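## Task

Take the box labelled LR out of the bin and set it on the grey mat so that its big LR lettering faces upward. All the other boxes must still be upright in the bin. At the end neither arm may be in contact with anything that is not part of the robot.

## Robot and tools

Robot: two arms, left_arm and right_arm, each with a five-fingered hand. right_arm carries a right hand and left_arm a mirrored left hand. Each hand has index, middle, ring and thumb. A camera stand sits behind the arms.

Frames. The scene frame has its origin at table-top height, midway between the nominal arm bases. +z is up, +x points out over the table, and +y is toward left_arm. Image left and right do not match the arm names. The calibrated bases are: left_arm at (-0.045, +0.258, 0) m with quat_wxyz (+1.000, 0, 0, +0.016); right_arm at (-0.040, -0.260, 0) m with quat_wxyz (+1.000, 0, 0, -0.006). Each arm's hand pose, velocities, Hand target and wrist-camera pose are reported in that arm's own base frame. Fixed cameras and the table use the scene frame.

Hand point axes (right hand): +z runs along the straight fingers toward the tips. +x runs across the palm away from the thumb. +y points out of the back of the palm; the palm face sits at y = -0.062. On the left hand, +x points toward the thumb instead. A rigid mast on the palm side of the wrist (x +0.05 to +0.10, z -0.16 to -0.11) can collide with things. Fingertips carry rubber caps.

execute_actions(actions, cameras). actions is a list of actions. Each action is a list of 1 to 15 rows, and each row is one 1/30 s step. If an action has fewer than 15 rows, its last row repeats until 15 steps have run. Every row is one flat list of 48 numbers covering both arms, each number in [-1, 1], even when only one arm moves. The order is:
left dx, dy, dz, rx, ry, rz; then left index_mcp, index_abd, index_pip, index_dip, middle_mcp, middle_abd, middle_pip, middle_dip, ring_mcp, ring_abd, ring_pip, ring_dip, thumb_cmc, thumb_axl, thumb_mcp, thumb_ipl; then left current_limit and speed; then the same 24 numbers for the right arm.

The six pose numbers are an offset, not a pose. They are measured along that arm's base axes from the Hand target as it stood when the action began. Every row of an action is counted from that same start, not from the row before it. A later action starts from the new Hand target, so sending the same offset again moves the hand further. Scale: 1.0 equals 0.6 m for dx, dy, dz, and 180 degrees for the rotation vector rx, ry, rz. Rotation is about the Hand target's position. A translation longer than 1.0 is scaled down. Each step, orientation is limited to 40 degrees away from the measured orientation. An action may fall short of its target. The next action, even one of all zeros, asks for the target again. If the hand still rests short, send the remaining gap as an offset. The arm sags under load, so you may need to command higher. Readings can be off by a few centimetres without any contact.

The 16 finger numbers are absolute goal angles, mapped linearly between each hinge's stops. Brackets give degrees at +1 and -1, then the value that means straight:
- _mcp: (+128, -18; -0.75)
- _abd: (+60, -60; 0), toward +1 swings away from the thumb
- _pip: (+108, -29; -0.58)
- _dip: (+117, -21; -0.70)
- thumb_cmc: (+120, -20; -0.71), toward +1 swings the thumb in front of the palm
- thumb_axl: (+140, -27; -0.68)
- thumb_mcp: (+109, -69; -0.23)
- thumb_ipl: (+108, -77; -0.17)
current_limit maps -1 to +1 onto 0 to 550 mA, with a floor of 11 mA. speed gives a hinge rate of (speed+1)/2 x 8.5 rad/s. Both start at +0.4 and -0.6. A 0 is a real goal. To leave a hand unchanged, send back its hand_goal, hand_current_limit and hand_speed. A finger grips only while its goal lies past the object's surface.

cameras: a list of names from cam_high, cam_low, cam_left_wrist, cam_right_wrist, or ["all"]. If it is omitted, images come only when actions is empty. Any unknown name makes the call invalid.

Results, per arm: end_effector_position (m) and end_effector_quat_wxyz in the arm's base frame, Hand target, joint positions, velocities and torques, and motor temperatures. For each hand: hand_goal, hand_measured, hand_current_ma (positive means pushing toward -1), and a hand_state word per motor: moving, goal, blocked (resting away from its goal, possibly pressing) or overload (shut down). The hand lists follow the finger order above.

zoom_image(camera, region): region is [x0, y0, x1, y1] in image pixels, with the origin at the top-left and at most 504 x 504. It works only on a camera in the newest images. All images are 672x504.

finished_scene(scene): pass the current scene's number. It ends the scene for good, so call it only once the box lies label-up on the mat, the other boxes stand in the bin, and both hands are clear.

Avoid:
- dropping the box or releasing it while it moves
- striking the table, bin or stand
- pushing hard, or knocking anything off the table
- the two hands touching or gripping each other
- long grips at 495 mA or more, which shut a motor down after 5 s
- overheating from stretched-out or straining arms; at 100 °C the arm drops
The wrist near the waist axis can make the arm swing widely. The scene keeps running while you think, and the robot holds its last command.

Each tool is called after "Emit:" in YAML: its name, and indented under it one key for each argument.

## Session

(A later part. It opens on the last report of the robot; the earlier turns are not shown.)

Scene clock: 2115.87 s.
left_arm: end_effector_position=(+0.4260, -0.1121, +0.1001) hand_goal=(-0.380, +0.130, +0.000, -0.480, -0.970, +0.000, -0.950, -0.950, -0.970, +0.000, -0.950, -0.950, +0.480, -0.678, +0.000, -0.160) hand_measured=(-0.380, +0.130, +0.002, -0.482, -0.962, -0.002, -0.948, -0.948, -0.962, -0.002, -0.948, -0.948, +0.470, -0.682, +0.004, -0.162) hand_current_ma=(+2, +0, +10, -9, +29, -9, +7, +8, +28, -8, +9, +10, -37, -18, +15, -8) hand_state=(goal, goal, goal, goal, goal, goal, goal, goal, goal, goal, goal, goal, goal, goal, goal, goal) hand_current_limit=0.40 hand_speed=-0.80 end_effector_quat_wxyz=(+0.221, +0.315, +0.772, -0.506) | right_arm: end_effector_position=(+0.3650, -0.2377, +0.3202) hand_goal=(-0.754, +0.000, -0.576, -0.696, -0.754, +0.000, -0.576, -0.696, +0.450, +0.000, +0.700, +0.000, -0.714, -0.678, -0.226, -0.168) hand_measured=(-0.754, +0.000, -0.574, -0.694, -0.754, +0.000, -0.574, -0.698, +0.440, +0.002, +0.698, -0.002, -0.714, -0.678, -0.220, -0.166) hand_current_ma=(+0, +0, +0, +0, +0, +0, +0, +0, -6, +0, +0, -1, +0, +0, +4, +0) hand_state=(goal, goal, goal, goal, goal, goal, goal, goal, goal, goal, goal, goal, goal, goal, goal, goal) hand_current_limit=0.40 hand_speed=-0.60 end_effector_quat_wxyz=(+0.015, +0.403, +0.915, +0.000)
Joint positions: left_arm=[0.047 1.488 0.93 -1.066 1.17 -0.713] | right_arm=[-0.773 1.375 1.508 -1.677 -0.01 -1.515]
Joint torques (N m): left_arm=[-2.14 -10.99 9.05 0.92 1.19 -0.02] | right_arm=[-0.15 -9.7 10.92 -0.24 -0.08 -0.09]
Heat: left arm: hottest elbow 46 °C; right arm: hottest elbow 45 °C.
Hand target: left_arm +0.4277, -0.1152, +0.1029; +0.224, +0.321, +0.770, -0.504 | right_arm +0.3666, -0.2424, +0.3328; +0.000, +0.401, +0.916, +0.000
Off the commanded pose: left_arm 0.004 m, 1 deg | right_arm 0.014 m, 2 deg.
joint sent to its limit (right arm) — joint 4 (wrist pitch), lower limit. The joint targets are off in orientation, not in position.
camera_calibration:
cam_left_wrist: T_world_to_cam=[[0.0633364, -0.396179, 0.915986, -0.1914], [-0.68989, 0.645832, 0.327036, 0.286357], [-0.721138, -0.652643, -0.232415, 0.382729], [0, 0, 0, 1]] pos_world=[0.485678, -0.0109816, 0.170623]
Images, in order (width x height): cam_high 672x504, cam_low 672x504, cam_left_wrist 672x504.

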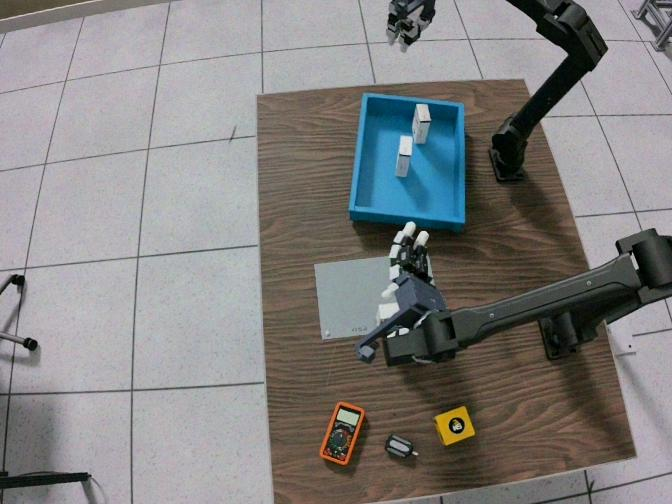

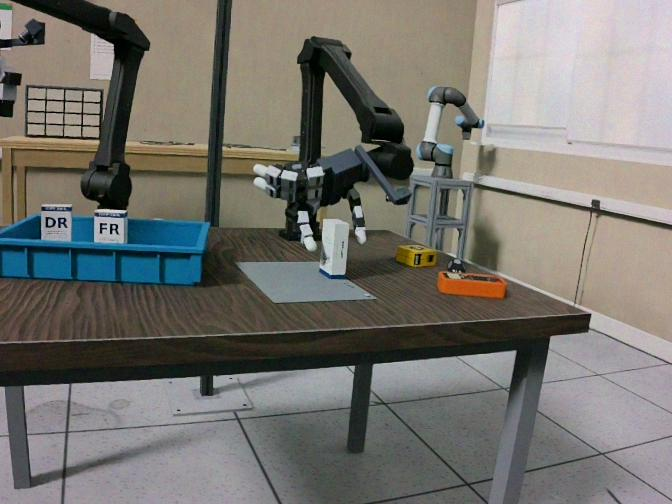

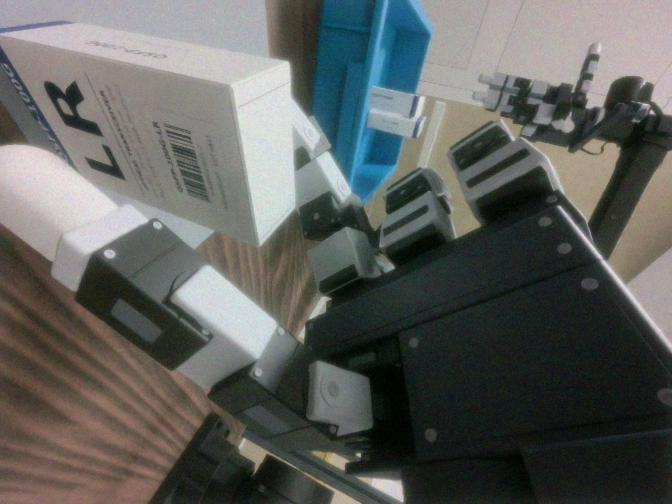

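Emit:
execute_actions:
  actions:
    - [[-0.01,0,0.1,0,0,0,-0.38,0.13,0,-0.48,-0.97,0,-0.95,-0.95,-0.97,0,-0.95,-0.95,0.48,-0.678,0,-0.16,0.4,-0.8,0,0,0,0,0,0,-0.754,0,-0.576,-0.696,-0.754,0,-0.576,-0.696,0.45,0,0.7,0,-0.714,-0.678,-0.226,-0.168,0.4,-0.6]]
    - [[0,0,0.12,0,0,0,-0.38,0.13,0,-0.48,-0.97,0,-0.95,-0.95,-0.97,0,-0.95,-0.95,0.48,-0.678,0,-0.16,0.4,-0.8,0,0,0,0,0,0,-0.754,0,-0.576,-0.696,-0.754,0,-0.576,-0.696,0.45,0,0.7,0,-0.714,-0.678,-0.226,-0.168,0.4,-0.6]]
    - [[0,0.05,0.12,0,0,0,-0.38,0.13,0,-0.48,-0.97,0,-0.95,-0.95,-0.97,0,-0.95,-0.95,0.48,-0.678,0,-0.16,0.4,-0.8,0,0,0,0,0,0,-0.754,0,-0.576,-0.696,-0.754,0,-0.576,-0.696,0.45,0,0.7,0,-0.714,-0.678,-0.226,-0.168,0.4,-0.6]]
  cameras: ["cam_low","cam_high"]

Emit:
zoom_image:
  camera: "cam_low"
  region: [250, 150, 400, 300]

Emit:
zoom_image:
  camera: "cam_high"
  region: [310, 240, 430, 360]

Scene clock: 2195.43 s.
left_arm: end_effector_position=(+0.4162, -0.0854, +0.2971) hand_goal=(-0.380, +0.130, +0.000, -0.480, -0.970, +0.000, -0.950, -0.950, -0.970, +0.000, -0.950, -0.950, +0.480, -0.678, +0.000, -0.160) hand_measured=(-0.376, +0.128, +0.002, -0.482, -0.958, -0.002, -0.948, -0.948, -0.960, -0.002, -0.948, -0.948, +0.474, -0.680, +0.002, -0.162) hand_current_ma=(+16, -6, +8, -9, +48, -9, +8, +8, +40, -8, +9, +10, -26, -13, +10, -7) hand_state=(goal, goal, goal, goal, goal, goal, goal, goal, goal, goal, goal, goal, goal, goal, goal, goal) hand_current_limit=0.40 hand_speed=-0.80 end_effector_quat_wxyz=(+0.229, +0.305, +0.779, -0.497) | right_arm: end_effector_position=(+0.3650, -0.2377, +0.3202) hand_goal=(-0.754, +0.000, -0.576, -0.696, -0.754, +0.000, -0.576, -0.696, +0.450, +0.000, +0.700, +0.000, -0.714, -0.678, -0.226, -0.168) hand_measured=(-0.754, +0.000, -0.574, -0.694, -0.754, +0.000, -0.574, -0.698, +0.440, +0.002, +0.698, -0.002, -0.714, -0.678, -0.220, -0.166) hand_current_ma=(+0, +0, +0, +0, +0, +0, +0, +0, -6, +0, +0, -1, +0, +0, +4, +0) hand_state=(goal, goal, goal, goal, goal, goal, goal, goal, goal, goal, goal, goal, goal, goal, goal, goal) hand_current_limit=0.40 hand_speed=-0.60 end_effector_quat_wxyz=(+0.015, +0.403, +0.915, +0.000)
Joint positions: left_arm=[0.113 1.317 1.303 -1.679 1.155 -0.632] | right_arm=[-0.773 1.375 1.508 -1.677 -0.01 -1.515]
Joint torques (N m): left_arm=[-1.61 -8.35 12.94 -0.01 1.21 0.1] | right_arm=[-0.26 -9.76 10.95 -0.23 -0.08 -0.11]
Heat: left arm: hottest elbow 47 °C; right arm: hottest elbow 45 °C.
Hand target: left_arm +0.4218, -0.0850, +0.3068; +0.224, +0.321, +0.770, -0.504 | right_arm +0.3666, -0.2424, +0.3328; +0.000, +0.401, +0.916, +0.000
Off the commanded pose: left_arm 0.011 m, 2 deg | right_arm 0.014 m, 2 deg.
joint sent to its limit (left arm) — joint 4 (wrist pitch), lower limit. The joint targets still meet the commanded pose.
joint sent to its limit (right arm) — joint 4 (wrist pitch), lower limit. The joint targets are off in orientation, not in position.
Images, in order (width x height): cam_high 672x504, cam_low 672x504.

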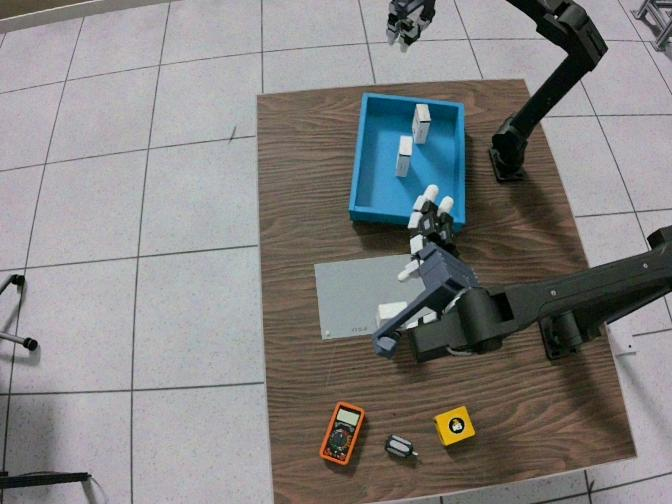

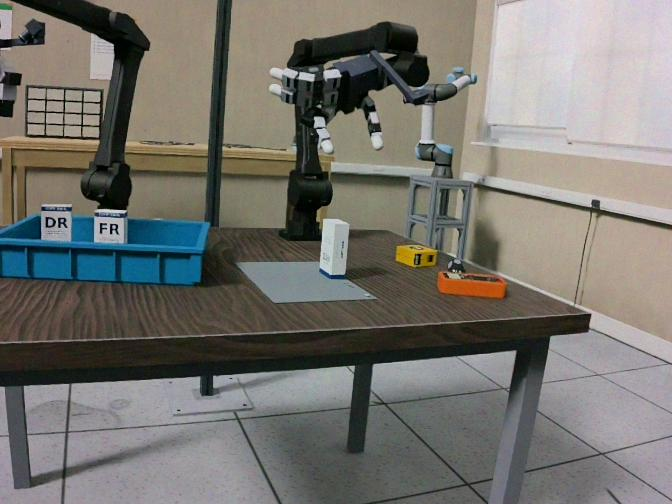

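Scaled by 3.360.

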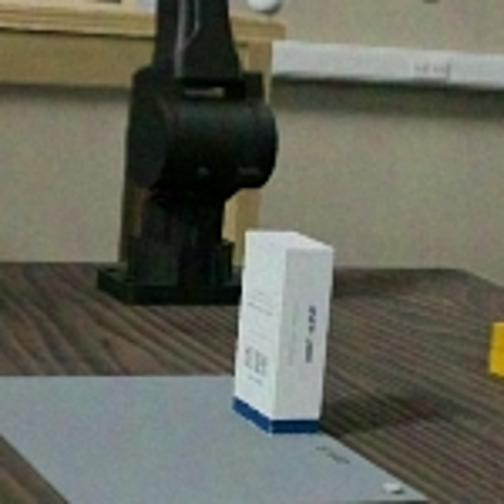

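Scaled by 4.200.

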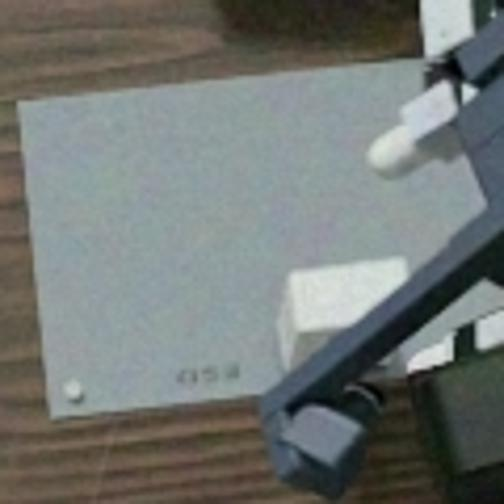

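Emit:
execute_actions:
  actions:
    - [[0,0.03,0,0.087,0.0386,0.0553,-0.5,0.05,-0.3,-0.6,-0.97,0,0.0,-0.5,-0.8,0,-0.7,-0.8,0.0,-0.678,-0.1,-0.168,0.4,-0.6,0,0,0,0,0,0,-0.754,0,-0.576,-0.696,-0.754,0,-0.576,-0.696,0.45,0,0.7,0,-0.714,-0.678,-0.226,-0.168,0.4,-0.6]]
    - [[0,0.03,0,0.087,0.0386,0.0553,-0.754,0,-0.576,-0.696,-0.8,0,0.5,-0.2,-0.754,0,-0.576,-0.696,-0.5,-0.678,-0.226,-0.168,0.4,-0.6,0,0,0,0,0,0,-0.754,0,-0.576,-0.696,-0.754,0,-0.576,-0.696,0.45,0,0.7,0,-0.714,-0.678,-0.226,-0.168,0.4,-0.6]]
    - [[0,0.03,0,0.087,0.0386,0.0553,-0.754,0,-0.576,-0.696,-0.2,0,0.7,0,-0.754,0,-0.576,-0.696,-0.714,-0.678,-0.226,-0.168,0.4,-0.6,0,0,0,0,0,0,-0.754,0,-0.576,-0.696,-0.754,0,-0.576,-0.696,0.45,0,0.7,0,-0.714,-0.678,-0.226,-0.168,0.4,-0.6]]
    - [[0,0.03,0,0.087,0.0386,0.0553,-0.754,-0.1,-0.576,-0.696,0.45,0,0.7,0,-0.754,0.1,-0.576,-0.696,-0.714,-0.678,-0.226,-0.168,0.4,-0.6,0,0,0,0,0,0,-0.754,0,-0.576,-0.696,-0.754,0,-0.576,-0.696,0.45,0,0.7,0,-0.714,-0.678,-0.226,-0.168,0.4,-0.6]]
  cameras: ["cam_low","cam_high","cam_left_wrist"]

Emit:
zoom_image:
  camera: "cam_high"
  region: [310, 220, 470, 380]

Scene clock: 2225.53 s.
left_arm: end_effector_position=(+0.4171, -0.0103, +0.2883) hand_goal=(-0.754, -0.100, -0.576, -0.696, +0.450, +0.000, +0.700, +0.000, -0.754, +0.100, -0.576, -0.696, -0.714, -0.678, -0.226, -0.168) hand_measured=(-0.750, -0.096, -0.576, -0.694, +0.432, +0.000, +0.696, -0.002, -0.750, +0.096, -0.576, -0.698, -0.712, -0.680, -0.218, -0.166) hand_current_ma=(+12, +13, +1, +6, -78, -3, -11, -8, +14, -9, +1, -8, +7, -8, +35, +8) hand_state=(goal, goal, goal, goal, goal, goal, goal, goal, goal, goal, goal, goal, goal, goal, goal, goal) hand_current_limit=0.40 hand_speed=-0.60 end_effector_quat_wxyz=(-0.020, +0.004, +1.000, +0.004) | right_arm: end_effector_position=(+0.3650, -0.2377, +0.3202) hand_goal=(-0.754, +0.000, -0.576, -0.696, -0.754, +0.000, -0.576, -0.696, +0.450, +0.000, +0.700, +0.000, -0.714, -0.678, -0.226, -0.168) hand_measured=(-0.754, +0.000, -0.574, -0.694, -0.754, +0.000, -0.574, -0.698, +0.440, +0.002, +0.698, -0.002, -0.714, -0.678, -0.220, -0.166) hand_current_ma=(+0, +0, +0, +0, +0, +0, +0, +0, -6, +0, +0, -1, +0, +0, +4, +0) hand_state=(goal, goal, goal, goal, goal, goal, goal, goal, goal, goal, goal, goal, goal, goal, goal, goal) hand_current_limit=0.40 hand_speed=-0.60 end_effector_quat_wxyz=(+0.015, +0.403, +0.915, +0.000)
Joint positions: left_arm=[-0.213 1.54 1.6 -1.672 0 -1.776] | right_arm=[-0.773 1.375 1.508 -1.677 -0.01 -1.515]
Joint torques (N m): left_arm=[-1.79 -13.8 14.15 -0.05 -0.05 -0.11] | right_arm=[-0.26 -9.76 10.96 -0.24 -0.08 -0.1]
Heat: left arm: hottest elbow 48 °C; right arm: hottest elbow 45 °C.
Hand target: left_arm +0.4218, -0.0131, +0.3069; +0.000, +0.001, +1.000, +0.000 | right_arm +0.3666, -0.2424, +0.3328; +0.000, +0.401, +0.916, +0.000
Off the commanded pose: left_arm 0.019 m, 2 deg | right_arm 0.014 m, 2 deg.
joint sent to its limit (right arm) — joint 4 (wrist pitch), lower limit. The joint targets are off in orientation, not in position.
camera_calibration:
cam_left_wrist: T_world_to_cam=[[0.747094, -0.663222, -0.0445707, -0.333874], [-0.413654, -0.516357, 0.749844, -0.0962865], [-0.520328, -0.541767, -0.660111, 0.527182], [0, 0, 0, 1]] pos_world=[0.483913, 0.0144593, 0.405318]
Images, in order (width x height): cam_high 672x504, cam_low 672x504, cam_left_wrist 672x504.

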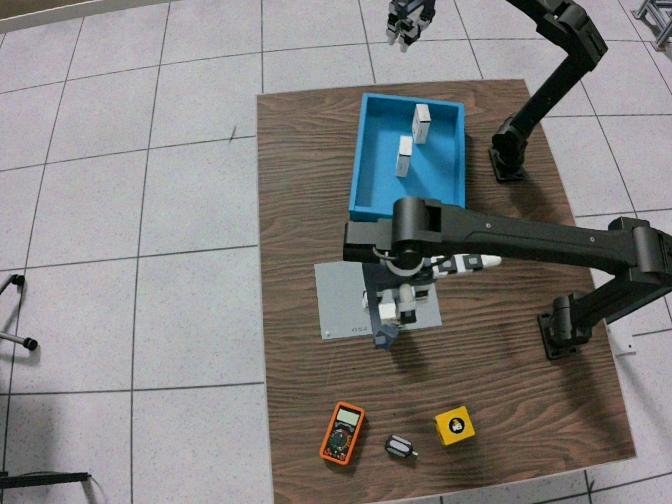

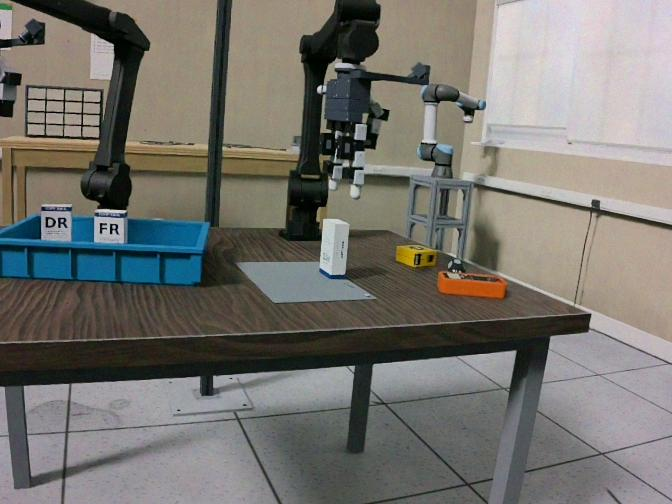

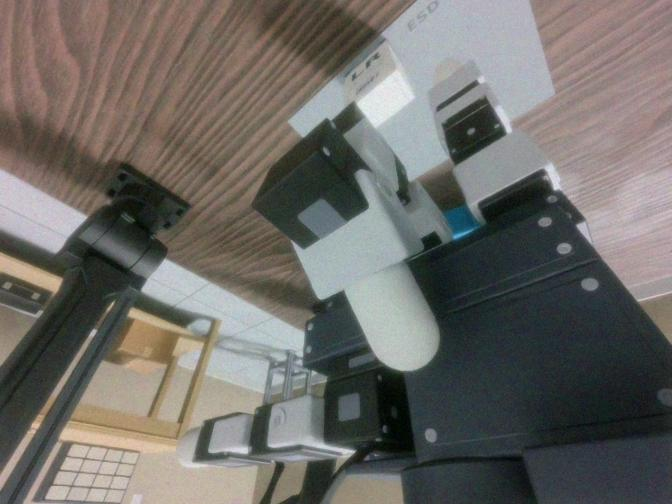

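Scaled by 3.150.

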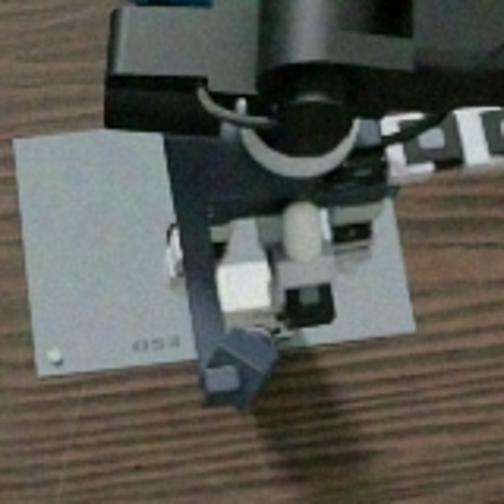

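Emit:
zoom_image:
  camera: "cam_low"
  region: [280, 90, 430, 290]

Emit:
zoom_image:
  camera: "cam_high"
  region: [350, 265, 440, 335]

Emit:
zoom_image:
  camera: "cam_left_wrist"
  region: [280, 0, 560, 240]

Scaled by 2.520.

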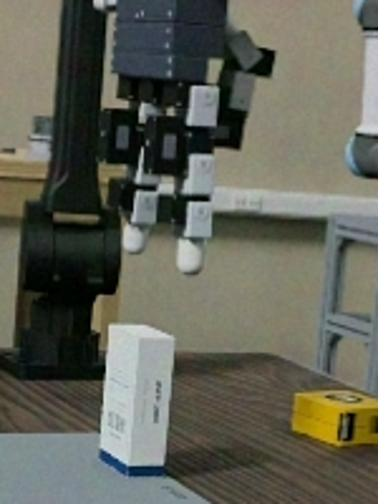

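Scaled by 5.600.

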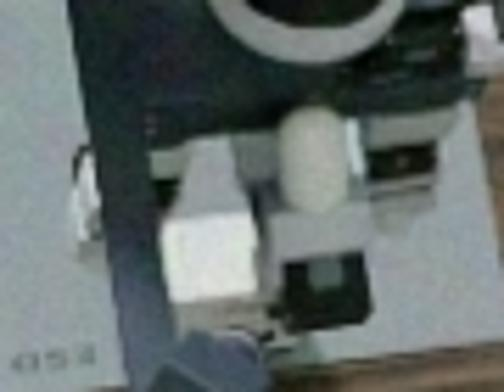

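Scaled by 1.800.

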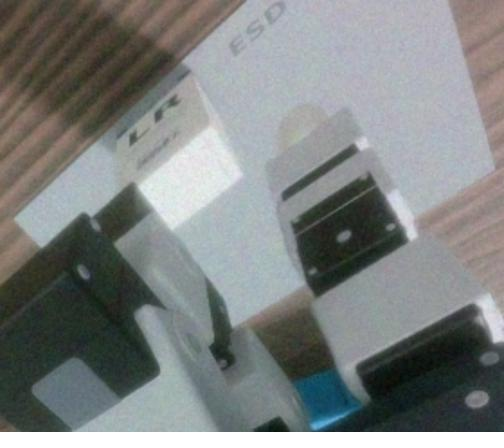

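Emit:
execute_actions:
  actions:
    - [[-0.005,-0.02,-0.03,0,0,0,-0.754,-0.1,-0.576,-0.696,0.45,0,0.7,0,-0.754,0.1,-0.576,-0.696,-0.714,-0.678,-0.226,-0.168,0.4,-0.6,0,0,0,0,0,0,-0.754,0,-0.576,-0.696,-0.754,0,-0.576,-0.696,0.45,0,0.7,0,-0.714,-0.678,-0.226,-0.168,0.4,-0.6]]
    - [[0,0,-0.07,0,0,0,-0.754,-0.1,-0.576,-0.696,0.45,0,0.7,0,-0.754,0.1,-0.576,-0.696,-0.714,-0.678,-0.226,-0.168,0.4,-0.6,0,0,0,0,0,0,-0.754,0,-0.576,-0.696,-0.754,0,-0.576,-0.696,0.45,0,0.7,0,-0.714,-0.678,-0.226,-0.168,0.4,-0.6]]
  cameras: ["cam_low","cam_high","cam_left_wrist"]

Emit:
zoom_image:
  camera: "cam_low"
  region: [280, 90, 430, 290]

Emit:
zoom_image:
  camera: "cam_high"
  region: [350, 265, 440, 335]

Emit:
zoom_image:
  camera: "cam_left_wrist"
  region: [280, 0, 560, 240]

Scene clock: 2254.23 s.
left_arm: end_effector_position=(+0.4133, -0.0213, +0.2409) hand_goal=(-0.754, -0.100, -0.576, -0.696, +0.450, +0.000, +0.700, +0.000, -0.754, +0.100, -0.576, -0.696, -0.714, -0.678, -0.226, -0.168) hand_measured=(-0.752, -0.098, -0.576, -0.694, +0.436, +0.000, +0.698, -0.002, -0.752, +0.098, -0.576, -0.698, -0.712, -0.680, -0.220, -0.166) hand_current_ma=(+9, +8, +1, +6, -56, -3, -10, -7, +10, -6, +1, -8, +6, -8, +27, +8) hand_state=(goal, goal, goal, goal, goal, goal, goal, goal, goal, goal, goal, goal, goal, goal, goal, goal) hand_current_limit=0.40 hand_speed=-0.60 end_effector_quat_wxyz=(-0.015, +0.002, +1.000, +0.004) | right_arm: end_effector_position=(+0.3650, -0.2377, +0.3202) hand_goal=(-0.754, +0.000, -0.576, -0.696, -0.754, +0.000, -0.576, -0.696, +0.450, +0.000, +0.700, +0.000, -0.714, -0.678, -0.226, -0.168) hand_measured=(-0.754, +0.000, -0.574, -0.694, -0.754, +0.000, -0.574, -0.698, +0.440, +0.002, +0.698, -0.002, -0.714, -0.678, -0.220, -0.166) hand_current_ma=(+0, +0, +0, +0, +0, +0, +0, +0, -6, +0, +0, -1, +0, +0, +4, +0) hand_state=(goal, goal, goal, goal, goal, goal, goal, goal, goal, goal, goal, goal, goal, goal, goal, goal) hand_current_limit=0.40 hand_speed=-0.60 end_effector_quat_wxyz=(+0.015, +0.403, +0.915, +0.000)
Joint positions: left_arm=[-0.239 1.531 1.467 -1.537 0 -1.805] | right_arm=[-0.773 1.375 1.508 -1.677 -0.01 -1.515]
Joint torques (N m): left_arm=[-1.9 -13.16 11.62 0.76 -0.06 -0.11] | right_arm=[-0.21 -9.64 10.93 -0.23 -0.08 -0.1]
Heat: left arm: hottest elbow 49 °C; right arm: hottest elbow 45 °C.
Hand target: left_arm +0.4187, -0.0250, +0.2469; +0.000, +0.001, +1.000, +0.000 | right_arm +0.3666, -0.2424, +0.3328; +0.000, +0.401, +0.916, +0.000
Off the commanded pose: left_arm 0.009 m, 2 deg | right_arm 0.014 m, 2 deg.
joint sent to its limit (right arm) — joint 4 (wrist pitch), lower limit. The joint targets are off in orientation, not in position.
camera_calibration:
cam_left_wrist: T_world_to_cam=[[0.749542, -0.660995, -0.035673, -0.34362], [-0.420035, -0.516571, 0.74614, -0.0644483], [-0.511622, -0.544279, -0.664833, 0.485386], [0, 0, 0, 1]] pos_world=[0.478821, 0.00376179, 0.35853]
Images, in order (width x height): cam_high 672x504, cam_low 672x504, cam_left_wrist 672x504.

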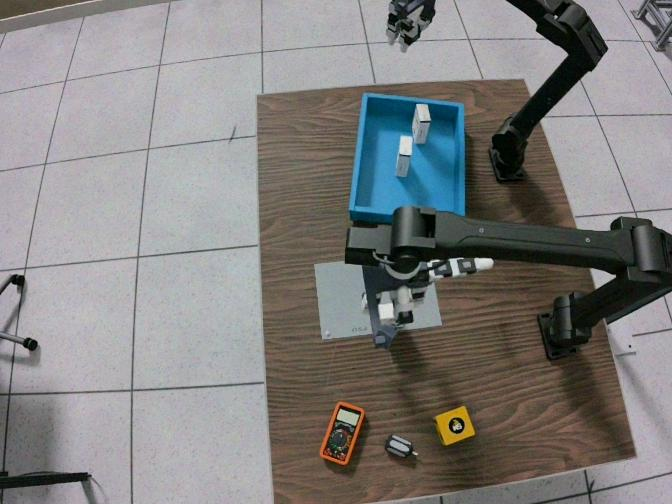

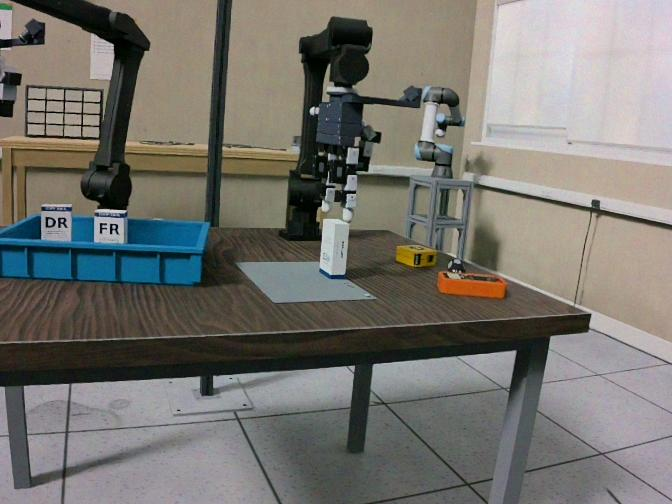

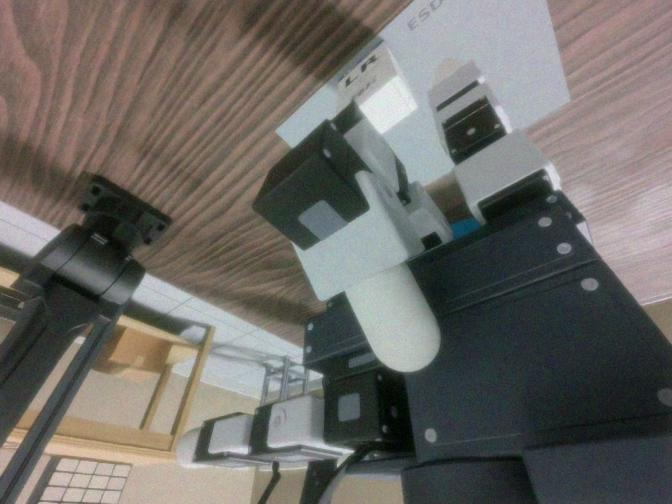

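Scaled by 2.520.

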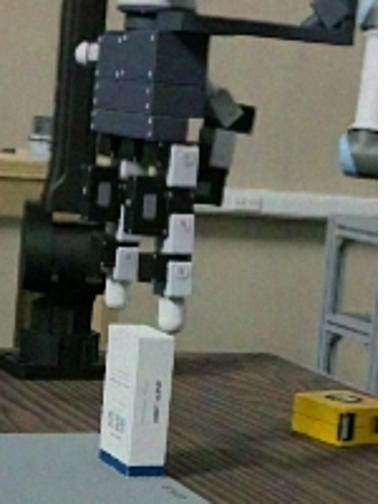

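Scaled by 5.600.

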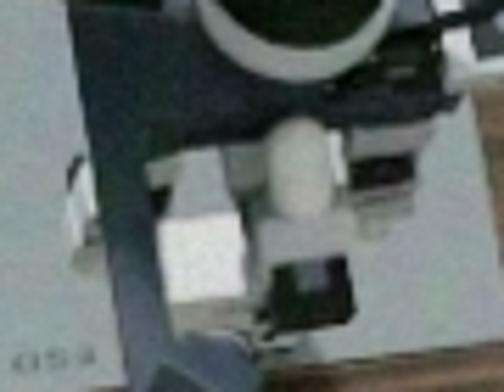

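Scaled by 1.800.

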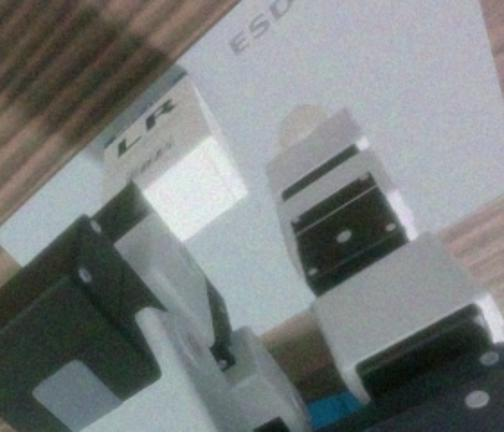

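Emit:
execute_actions:
  actions:
    - [[0.018,0.003,0,0,0,0,-0.754,-0.1,-0.576,-0.696,0.45,0,0.7,0,-0.754,0.1,-0.576,-0.696,-0.714,-0.678,-0.226,-0.168,0.4,-0.6,0,0,0,0,0,0,-0.754,0,-0.576,-0.696,-0.754,0,-0.576,-0.696,0.45,0,0.7,0,-0.714,-0.678,-0.226,-0.168,0.4,-0.6]]
    - [[0,0,-0.03,0,0,0,-0.754,-0.1,-0.576,-0.696,0.45,0,0.7,0,-0.754,0.1,-0.576,-0.696,-0.714,-0.678,-0.226,-0.168,0.4,-0.6,0,0,0,0,0,0,-0.754,0,-0.576,-0.696,-0.754,0,-0.576,-0.696,0.45,0,0.7,0,-0.714,-0.678,-0.226,-0.168,0.4,-0.6]]
  cameras: ["cam_low","cam_high","cam_left_wrist"]

Emit:
zoom_image:
  camera: "cam_low"
  region: [290, 140, 410, 290]

Emit:
zoom_image:
  camera: "cam_high"
  region: [350, 265, 440, 335]

Emit:
zoom_image:
  camera: "cam_left_wrist"
  region: [280, 0, 560, 240]

Scene clock: 2280.67 s.
left_arm: end_effector_position=(+0.4246, -0.0241, +0.2331) hand_goal=(-0.754, -0.100, -0.576, -0.696, +0.450, +0.000, +0.700, +0.000, -0.754, +0.100, -0.576, -0.696, -0.714, -0.678, -0.226, -0.168) hand_measured=(-0.752, -0.098, -0.576, -0.694, +0.436, +0.000, +0.698, -0.002, -0.752, +0.098, -0.576, -0.698, -0.712, -0.680, -0.220, -0.166) hand_current_ma=(+9, +7, +1, +6, -56, -3, -10, -7, +10, -6, +1, -8, +6, -8, +27, +8) hand_state=(goal, goal, goal, goal, goal, goal, goal, goal, goal, goal, goal, goal, goal, goal, goal, goal) hand_current_limit=0.40 hand_speed=-0.60 end_effector_quat_wxyz=(-0.001, +0.002, +1.000, +0.000) | right_arm: end_effector_position=(+0.3650, -0.2377, +0.3202) hand_goal=(-0.754, +0.000, -0.576, -0.696, -0.754, +0.000, -0.576, -0.696, +0.450, +0.000, +0.700, +0.000, -0.714, -0.678, -0.226, -0.168) hand_measured=(-0.754, +0.000, -0.574, -0.694, -0.754, +0.000, -0.574, -0.698, +0.440, +0.002, +0.698, -0.002, -0.714, -0.678, -0.220, -0.166) hand_current_ma=(+0, +0, +0, +0, +0, +0, +0, +0, -6, +0, +0, -1, +0, +0, +4, +0) hand_state=(goal, goal, goal, goal, goal, goal, goal, goal, goal, goal, goal, goal, goal, goal, goal, goal) hand_current_limit=0.40 hand_speed=-0.60 end_effector_quat_wxyz=(+0.015, +0.403, +0.915, +0.000)
Joint positions: left_arm=[-0.239 1.545 1.465 -1.494 0 -1.805] | right_arm=[-0.773 1.375 1.508 -1.677 -0.01 -1.515]
Joint torques (N m): left_arm=[-1.14 -12.1 10.58 0.83 -0.07 -0.02] | right_arm=[-0.21 -9.7 10.95 -0.24 -0.07 -0.09]
Motor temperatures (°C): left_arm=[26 34 51 27 29 25] | right_arm=[26 33 45 25 25 28]
Heat: left arm: hottest elbow 51 °C; right arm: hottest elbow 45 °C.
Hand target: left_arm +0.4296, -0.0232, +0.2289; +0.000, +0.001, +1.000, +0.000 | right_arm +0.3666, -0.2424, +0.3328; +0.000, +0.401, +0.916, +0.000
Off the commanded pose: left_arm 0.007 m, 0 deg | right_arm 0.014 m, 2 deg.
joint sent to its limit (right arm) — joint 4 (wrist pitch), lower limit. The joint targets are off in orientation, not in position.
camera_calibration:
cam_left_wrist: T_world_to_cam=[[0.750178, -0.661138, -0.011342, -0.360134], [-0.439819, -0.511714, 0.738043, -0.0449204], [-0.493752, -0.548676, -0.674658, 0.479048], [0, 0, 0, 1]] pos_world=[0.486939, 0.00175752, 0.352262]
Images, in order (width x height): cam_high 672x504, cam_low 672x504, cam_left_wrist 672x504.

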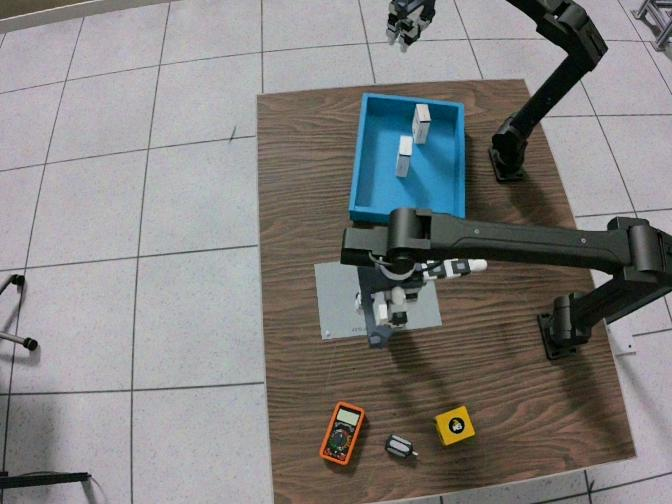

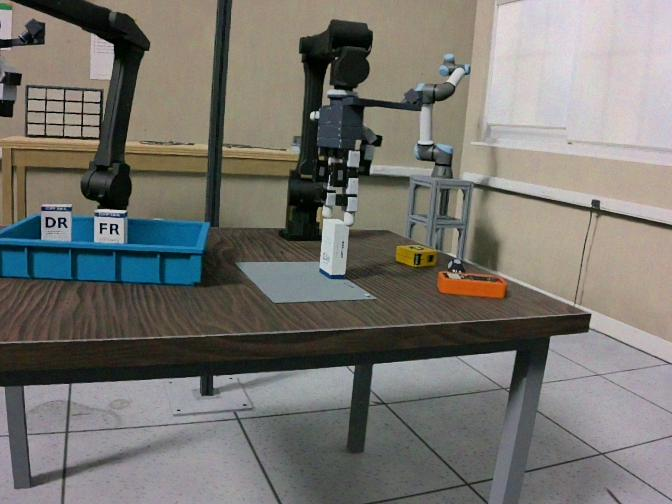

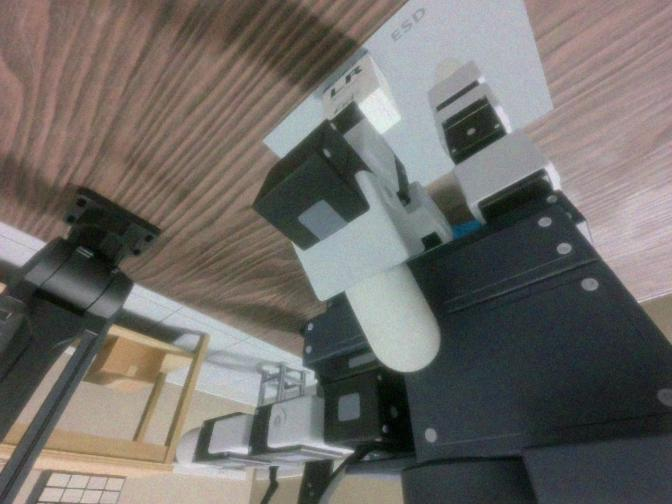

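Scaled by 3.360.

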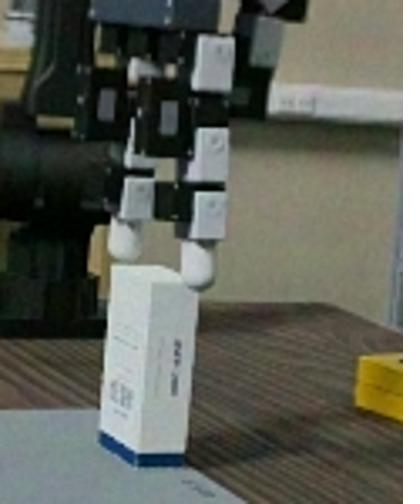

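Scaled by 5.600.

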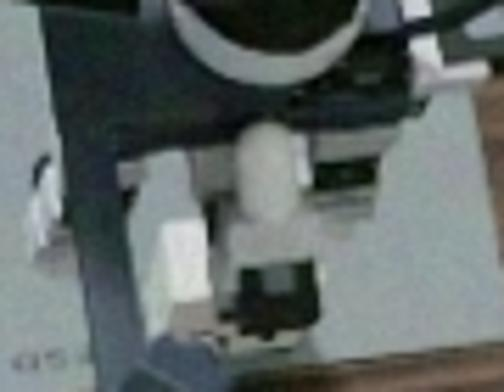

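Scaled by 1.800.

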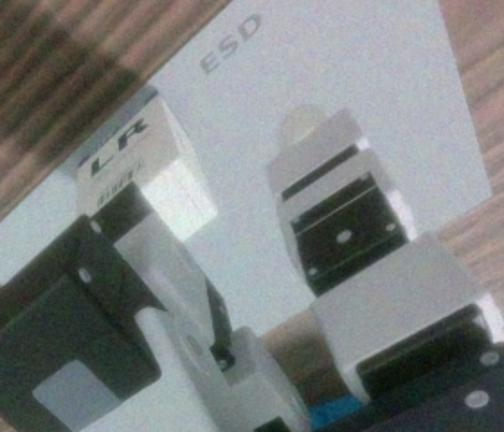

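Emit:
execute_actions:
  actions:
    - [[0,0.0,-0.045,0,0,0,-0.754,-0.1,-0.576,-0.696,0.45,0,0.7,0,-0.754,0.1,-0.576,-0.696,-0.714,-0.678,-0.226,-0.168,0.4,-0.6,0,0,0,0,0,0,-0.754,0,-0.576,-0.696,-0.754,0,-0.576,-0.696,0.45,0,0.7,0,-0.714,-0.678,-0.226,-0.168,0.4,-0.6]]
    - [[0,0,-0.045,0,0,0,-0.754,-0.1,-0.576,-0.696,0.45,0,0.7,0,-0.754,0.1,-0.576,-0.696,-0.714,-0.678,-0.226,-0.168,0.4,-0.6,0,0,0,0,0,0,-0.754,0,-0.576,-0.696,-0.754,0,-0.576,-0.696,0.45,0,0.7,0,-0.714,-0.678,-0.226,-0.168,0.4,-0.6]]
  cameras: ["cam_low","cam_high","cam_left_wrist"]

Emit:
zoom_image:
  camera: "cam_low"
  region: [290, 140, 410, 290]

Emit:
zoom_image:
  camera: "cam_high"
  region: [350, 265, 440, 335]

Emit:
zoom_image:
  camera: "cam_left_wrist"
  region: [280, 0, 560, 240]

Scene clock: 2300.13 s.
left_arm: end_effector_position=(+0.4229, -0.0248, +0.2254) hand_goal=(-0.754, -0.100, -0.576, -0.696, +0.450, +0.000, +0.700, +0.000, -0.754, +0.100, -0.576, -0.696, -0.714, -0.678, -0.226, -0.168) hand_measured=(-0.750, -0.164, -0.574, -0.694, +0.438, +0.000, +0.698, -0.002, -0.752, +0.098, -0.576, -0.698, -0.712, -0.680, -0.222, -0.166) hand_current_ma=(+17, -248, +8, +6, -52, -3, -10, -7, +10, -6, +1, -8, +5, -8, +23, +8) hand_state=(goal, blocked, goal, goal, goal, goal, goal, goal, goal, goal, goal, goal, goal, goal, goal, goal) hand_current_limit=0.40 hand_speed=-0.60 end_effector_quat_wxyz=(+0.037, +0.003, +0.999, -0.012) | right_arm: end_effector_position=(+0.3650, -0.2377, +0.3202) hand_goal=(-0.754, +0.000, -0.576, -0.696, -0.754, +0.000, -0.576, -0.696, +0.450, +0.000, +0.700, +0.000, -0.714, -0.678, -0.226, -0.168) hand_measured=(-0.754, +0.000, -0.574, -0.694, -0.754, +0.000, -0.574, -0.698, +0.440, +0.002, +0.698, -0.002, -0.714, -0.678, -0.220, -0.166) hand_current_ma=(+0, +0, +0, +0, +0, +0, +0, +0, -6, +0, +0, -1, +0, +0, +4, +0) hand_state=(goal, goal, goal, goal, goal, goal, goal, goal, goal, goal, goal, goal, goal, goal, goal, goal) hand_current_limit=0.40 hand_speed=-0.60 end_effector_quat_wxyz=(+0.015, +0.403, +0.915, +0.000)
Joint positions: left_arm=[-0.239 1.49 1.392 -1.395 0.005 -1.805] | right_arm=[-0.773 1.375 1.508 -1.677 -0.01 -1.515]
Joint torques (N m): left_arm=[-1.26 -5.66 6.05 2.32 -0.25 -0.02] | right_arm=[-0.15 -9.7 10.96 -0.24 -0.08 -0.1]
Heat: left arm: hottest elbow 48 °C; right arm: hottest elbow 45 °C.
Hand target: left_arm +0.4295, -0.0233, +0.1750; +0.000, +0.001, +1.000, +0.000 | right_arm +0.3666, -0.2424, +0.3328; +0.000, +0.401, +0.916, +0.000
Off the commanded pose: left_arm 0.051 m, 4 deg | right_arm 0.014 m, 2 deg.
joint sent to its limit (right arm) — joint 4 (wrist pitch), lower limit. The joint targets are off in orientation, not in position.
camera_calibration:
cam_left_wrist: T_world_to_cam=[[0.748142, -0.660602, 0.0623568, -0.375221], [-0.495775, -0.494054, 0.714225, -0.0108782], [-0.441011, -0.565256, -0.697133, 0.454997], [0, 0, 0, 1]] pos_world=[0.475984, 0.00394312, 0.34836]
Images, in order (width x height): cam_high 672x504, cam_low 672x504, cam_left_wrist 672x504.

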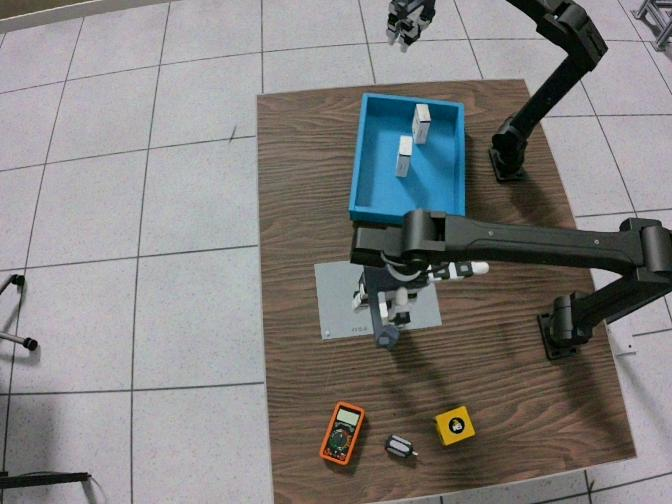

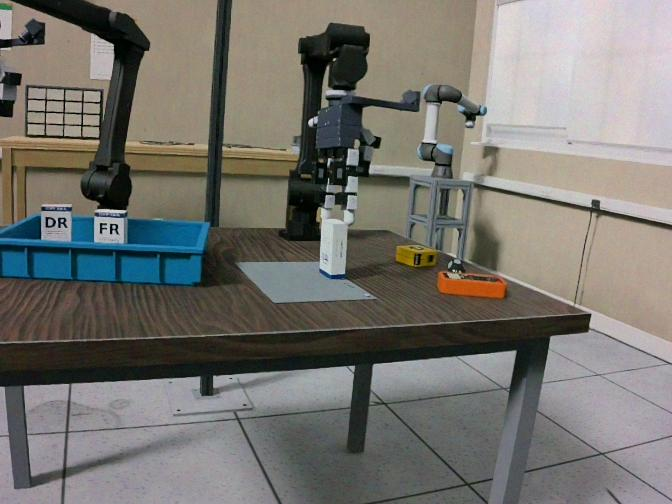

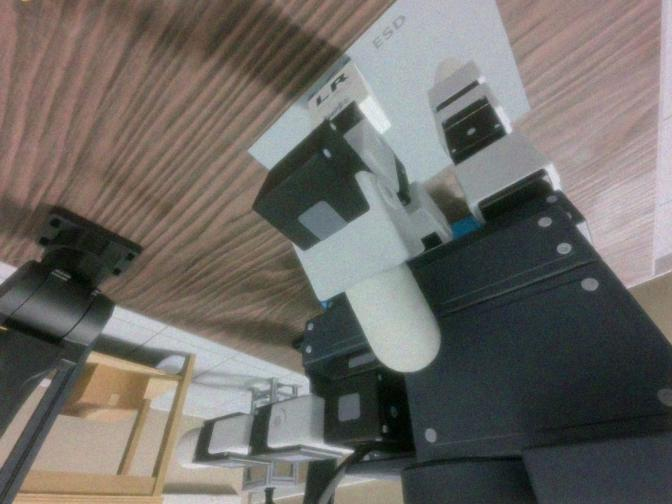

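Scaled by 3.360.

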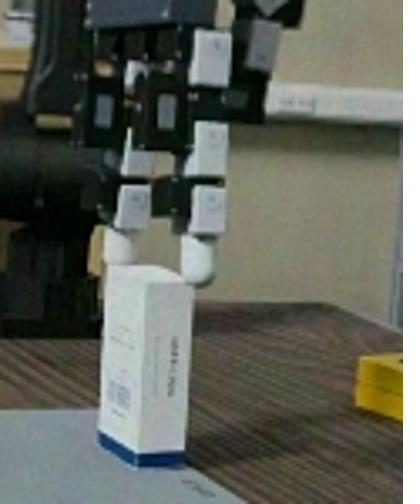

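Scaled by 5.600.

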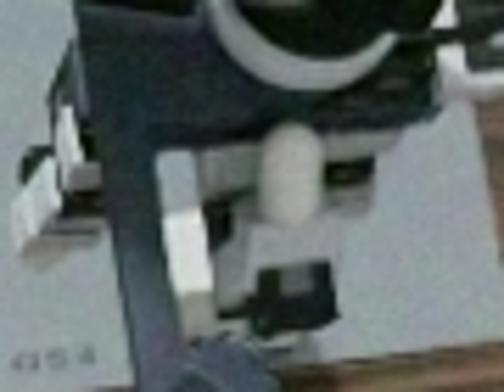

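Scaled by 1.800.

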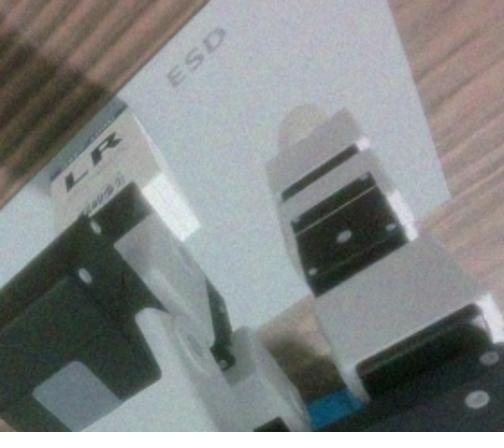

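Emit:
execute_actions:
  actions:
    - [[0,0.0,0.11,0,0,0,-0.754,-0.1,-0.576,-0.696,0.45,0,0.7,0,-0.754,0.1,-0.576,-0.696,-0.714,-0.678,-0.226,-0.168,0.4,-0.6,0,0,0,0,0,0,-0.754,0,-0.576,-0.696,-0.754,0,-0.576,-0.696,0.45,0,0.7,0,-0.714,-0.678,-0.226,-0.168,0.4,-0.6]]
    - [[0,0,0.03,0,0,0,-0.754,-0.1,-0.576,-0.696,0.45,0,0.7,0,-0.754,0.1,-0.576,-0.696,-0.714,-0.678,-0.226,-0.168,0.4,-0.6,0,0,0,0,0,0,-0.754,0,-0.576,-0.696,-0.754,0,-0.576,-0.696,0.45,0,0.7,0,-0.714,-0.678,-0.226,-0.168,0.4,-0.6]]
    - [[-0.049,0.004,0,0,0,0,-0.754,-0.1,-0.576,-0.696,0.45,0,0.7,0,-0.754,0.1,-0.576,-0.696,-0.714,-0.678,-0.226,-0.168,0.4,-0.6,0,0,0,0,0,0,-0.754,0,-0.576,-0.696,-0.754,0,-0.576,-0.696,0.45,0,0.7,0,-0.714,-0.678,-0.226,-0.168,0.4,-0.6]]
  cameras: ["cam_low","cam_high","cam_left_wrist"]

Emit:
zoom_image:
  camera: "cam_low"
  region: [290, 140, 410, 290]

Emit:
zoom_image:
  camera: "cam_high"
  region: [350, 265, 440, 335]

Emit:
zoom_image:
  camera: "cam_left_wrist"
  region: [280, 0, 560, 240]

Scene clock: 2333.33 s.
left_arm: end_effector_position=(+0.3990, -0.0183, +0.2539) hand_goal=(-0.754, -0.100, -0.576, -0.696, +0.450, +0.000, +0.700, +0.000, -0.754, +0.100, -0.576, -0.696, -0.714, -0.678, -0.226, -0.168) hand_measured=(-0.750, -0.102, -0.574, -0.694, +0.438, +0.000, +0.698, -0.002, -0.752, +0.100, -0.576, -0.698, -0.712, -0.680, -0.220, -0.166) hand_current_ma=(+12, -3, +7, +6, -52, -3, -10, -7, +8, -2, +1, -8, +4, -8, +28, +8) hand_state=(goal, goal, goal, goal, goal, goal, goal, goal, goal, goal, goal, goal, goal, goal, goal, goal) hand_current_limit=0.40 hand_speed=-0.60 end_effector_quat_wxyz=(-0.005, +0.002, +1.000, +0.001) | right_arm: end_effector_position=(+0.3650, -0.2377, +0.3202) hand_goal=(-0.754, +0.000, -0.576, -0.696, -0.754, +0.000, -0.576, -0.696, +0.450, +0.000, +0.700, +0.000, -0.714, -0.678, -0.226, -0.168) hand_measured=(-0.754, +0.000, -0.574, -0.694, -0.754, +0.000, -0.574, -0.698, +0.440, +0.002, +0.698, -0.002, -0.714, -0.678, -0.220, -0.166) hand_current_ma=(+0, +0, +0, +0, +0, +0, +0, +0, -6, +0, +0, -1, +0, +0, +4, +0) hand_state=(goal, goal, goal, goal, goal, goal, goal, goal, goal, goal, goal, goal, goal, goal, goal, goal) hand_current_limit=0.40 hand_speed=-0.60 end_effector_quat_wxyz=(+0.015, +0.403, +0.915, +0.000)
Joint positions: left_arm=[-0.239 1.479 1.445 -1.547 0.001 -1.806] | right_arm=[-0.773 1.375 1.508 -1.677 -0.01 -1.515]
Joint torques (N m): left_arm=[-1.9 -11.99 11.4 0.27 -0.11 -0.11] | right_arm=[-0.21 -9.76 10.96 -0.25 -0.08 -0.11]
Motor temperatures (°C): left_arm=[26 33 45 27 28 25] | right_arm=[26 33 45 25 25 28]
Heat: left arm: hottest elbow 45 °C; right arm: hottest elbow 45 °C.
Hand target: left_arm +0.4001, -0.0209, +0.2590; +0.000, +0.001, +1.000, +0.000 | right_arm +0.3666, -0.2424, +0.3328; +0.000, +0.401, +0.916, +0.000
Off the commanded pose: left_arm 0.006 m, 1 deg | right_arm 0.014 m, 2 deg.
joint sent to its limit (right arm) — joint 4 (wrist pitch), lower limit. The joint targets are off in orientation, not in position.
camera_calibration:
cam_left_wrist: T_world_to_cam=[[0.750583, -0.660549, -0.017327, -0.335495], [-0.433972, -0.512558, 0.740913, -0.0716331], [-0.498291, -0.548598, -0.671377, 0.484665], [0, 0, 0, 1]] pos_world=[0.462234, 0.00755884, 0.372654]
Images, in order (width x height): cam_high 672x504, cam_low 672x504, cam_left_wrist 672x504.

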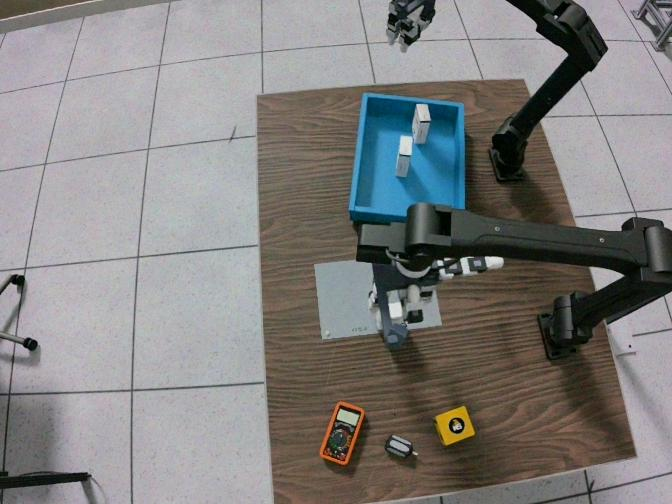

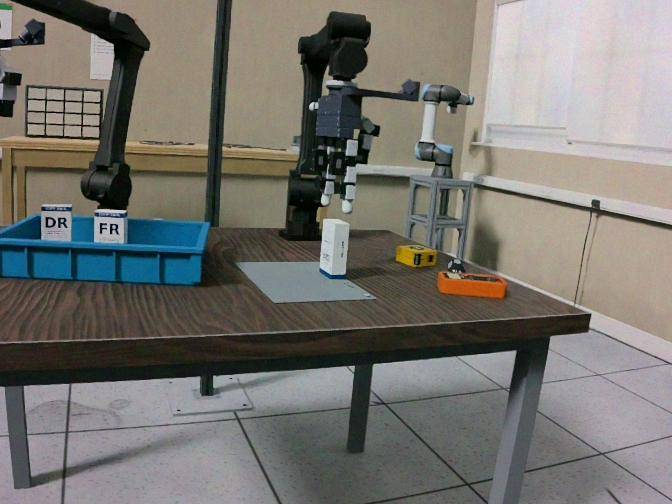

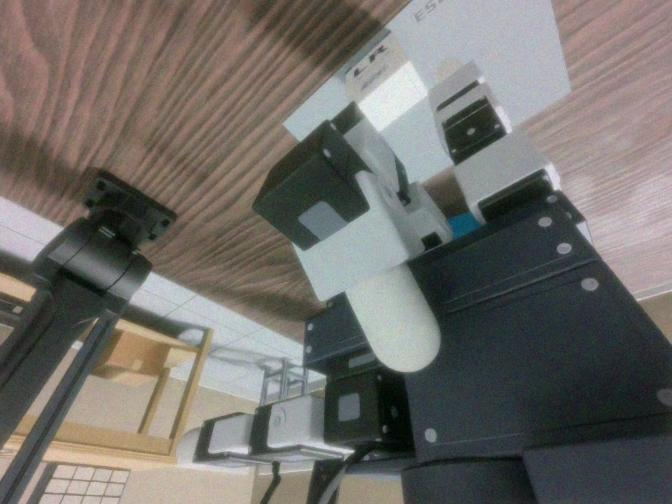

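Scaled by 3.360.

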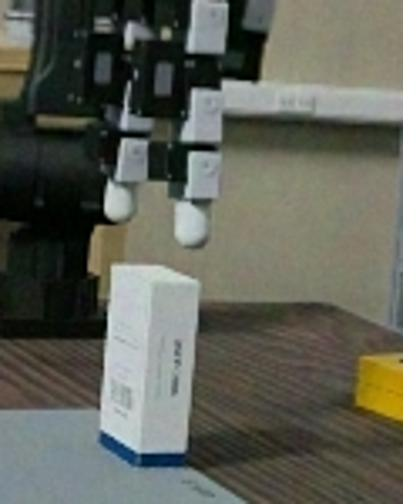

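Scaled by 5.600.

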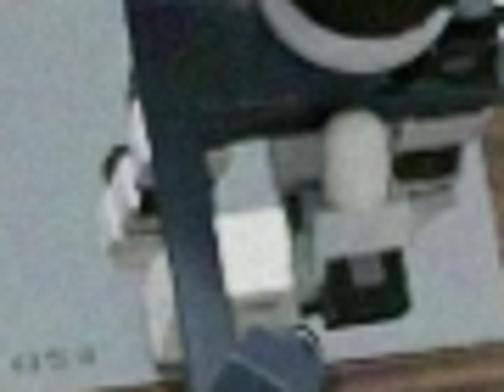

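Scaled by 1.800.

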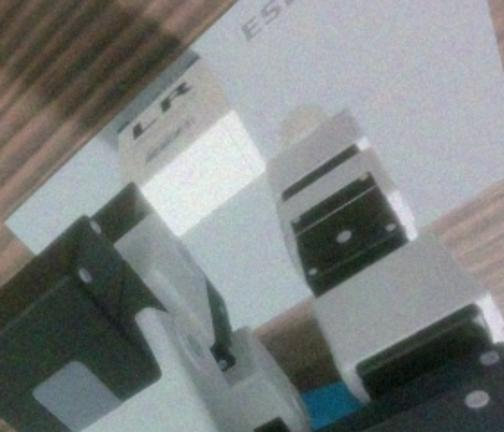

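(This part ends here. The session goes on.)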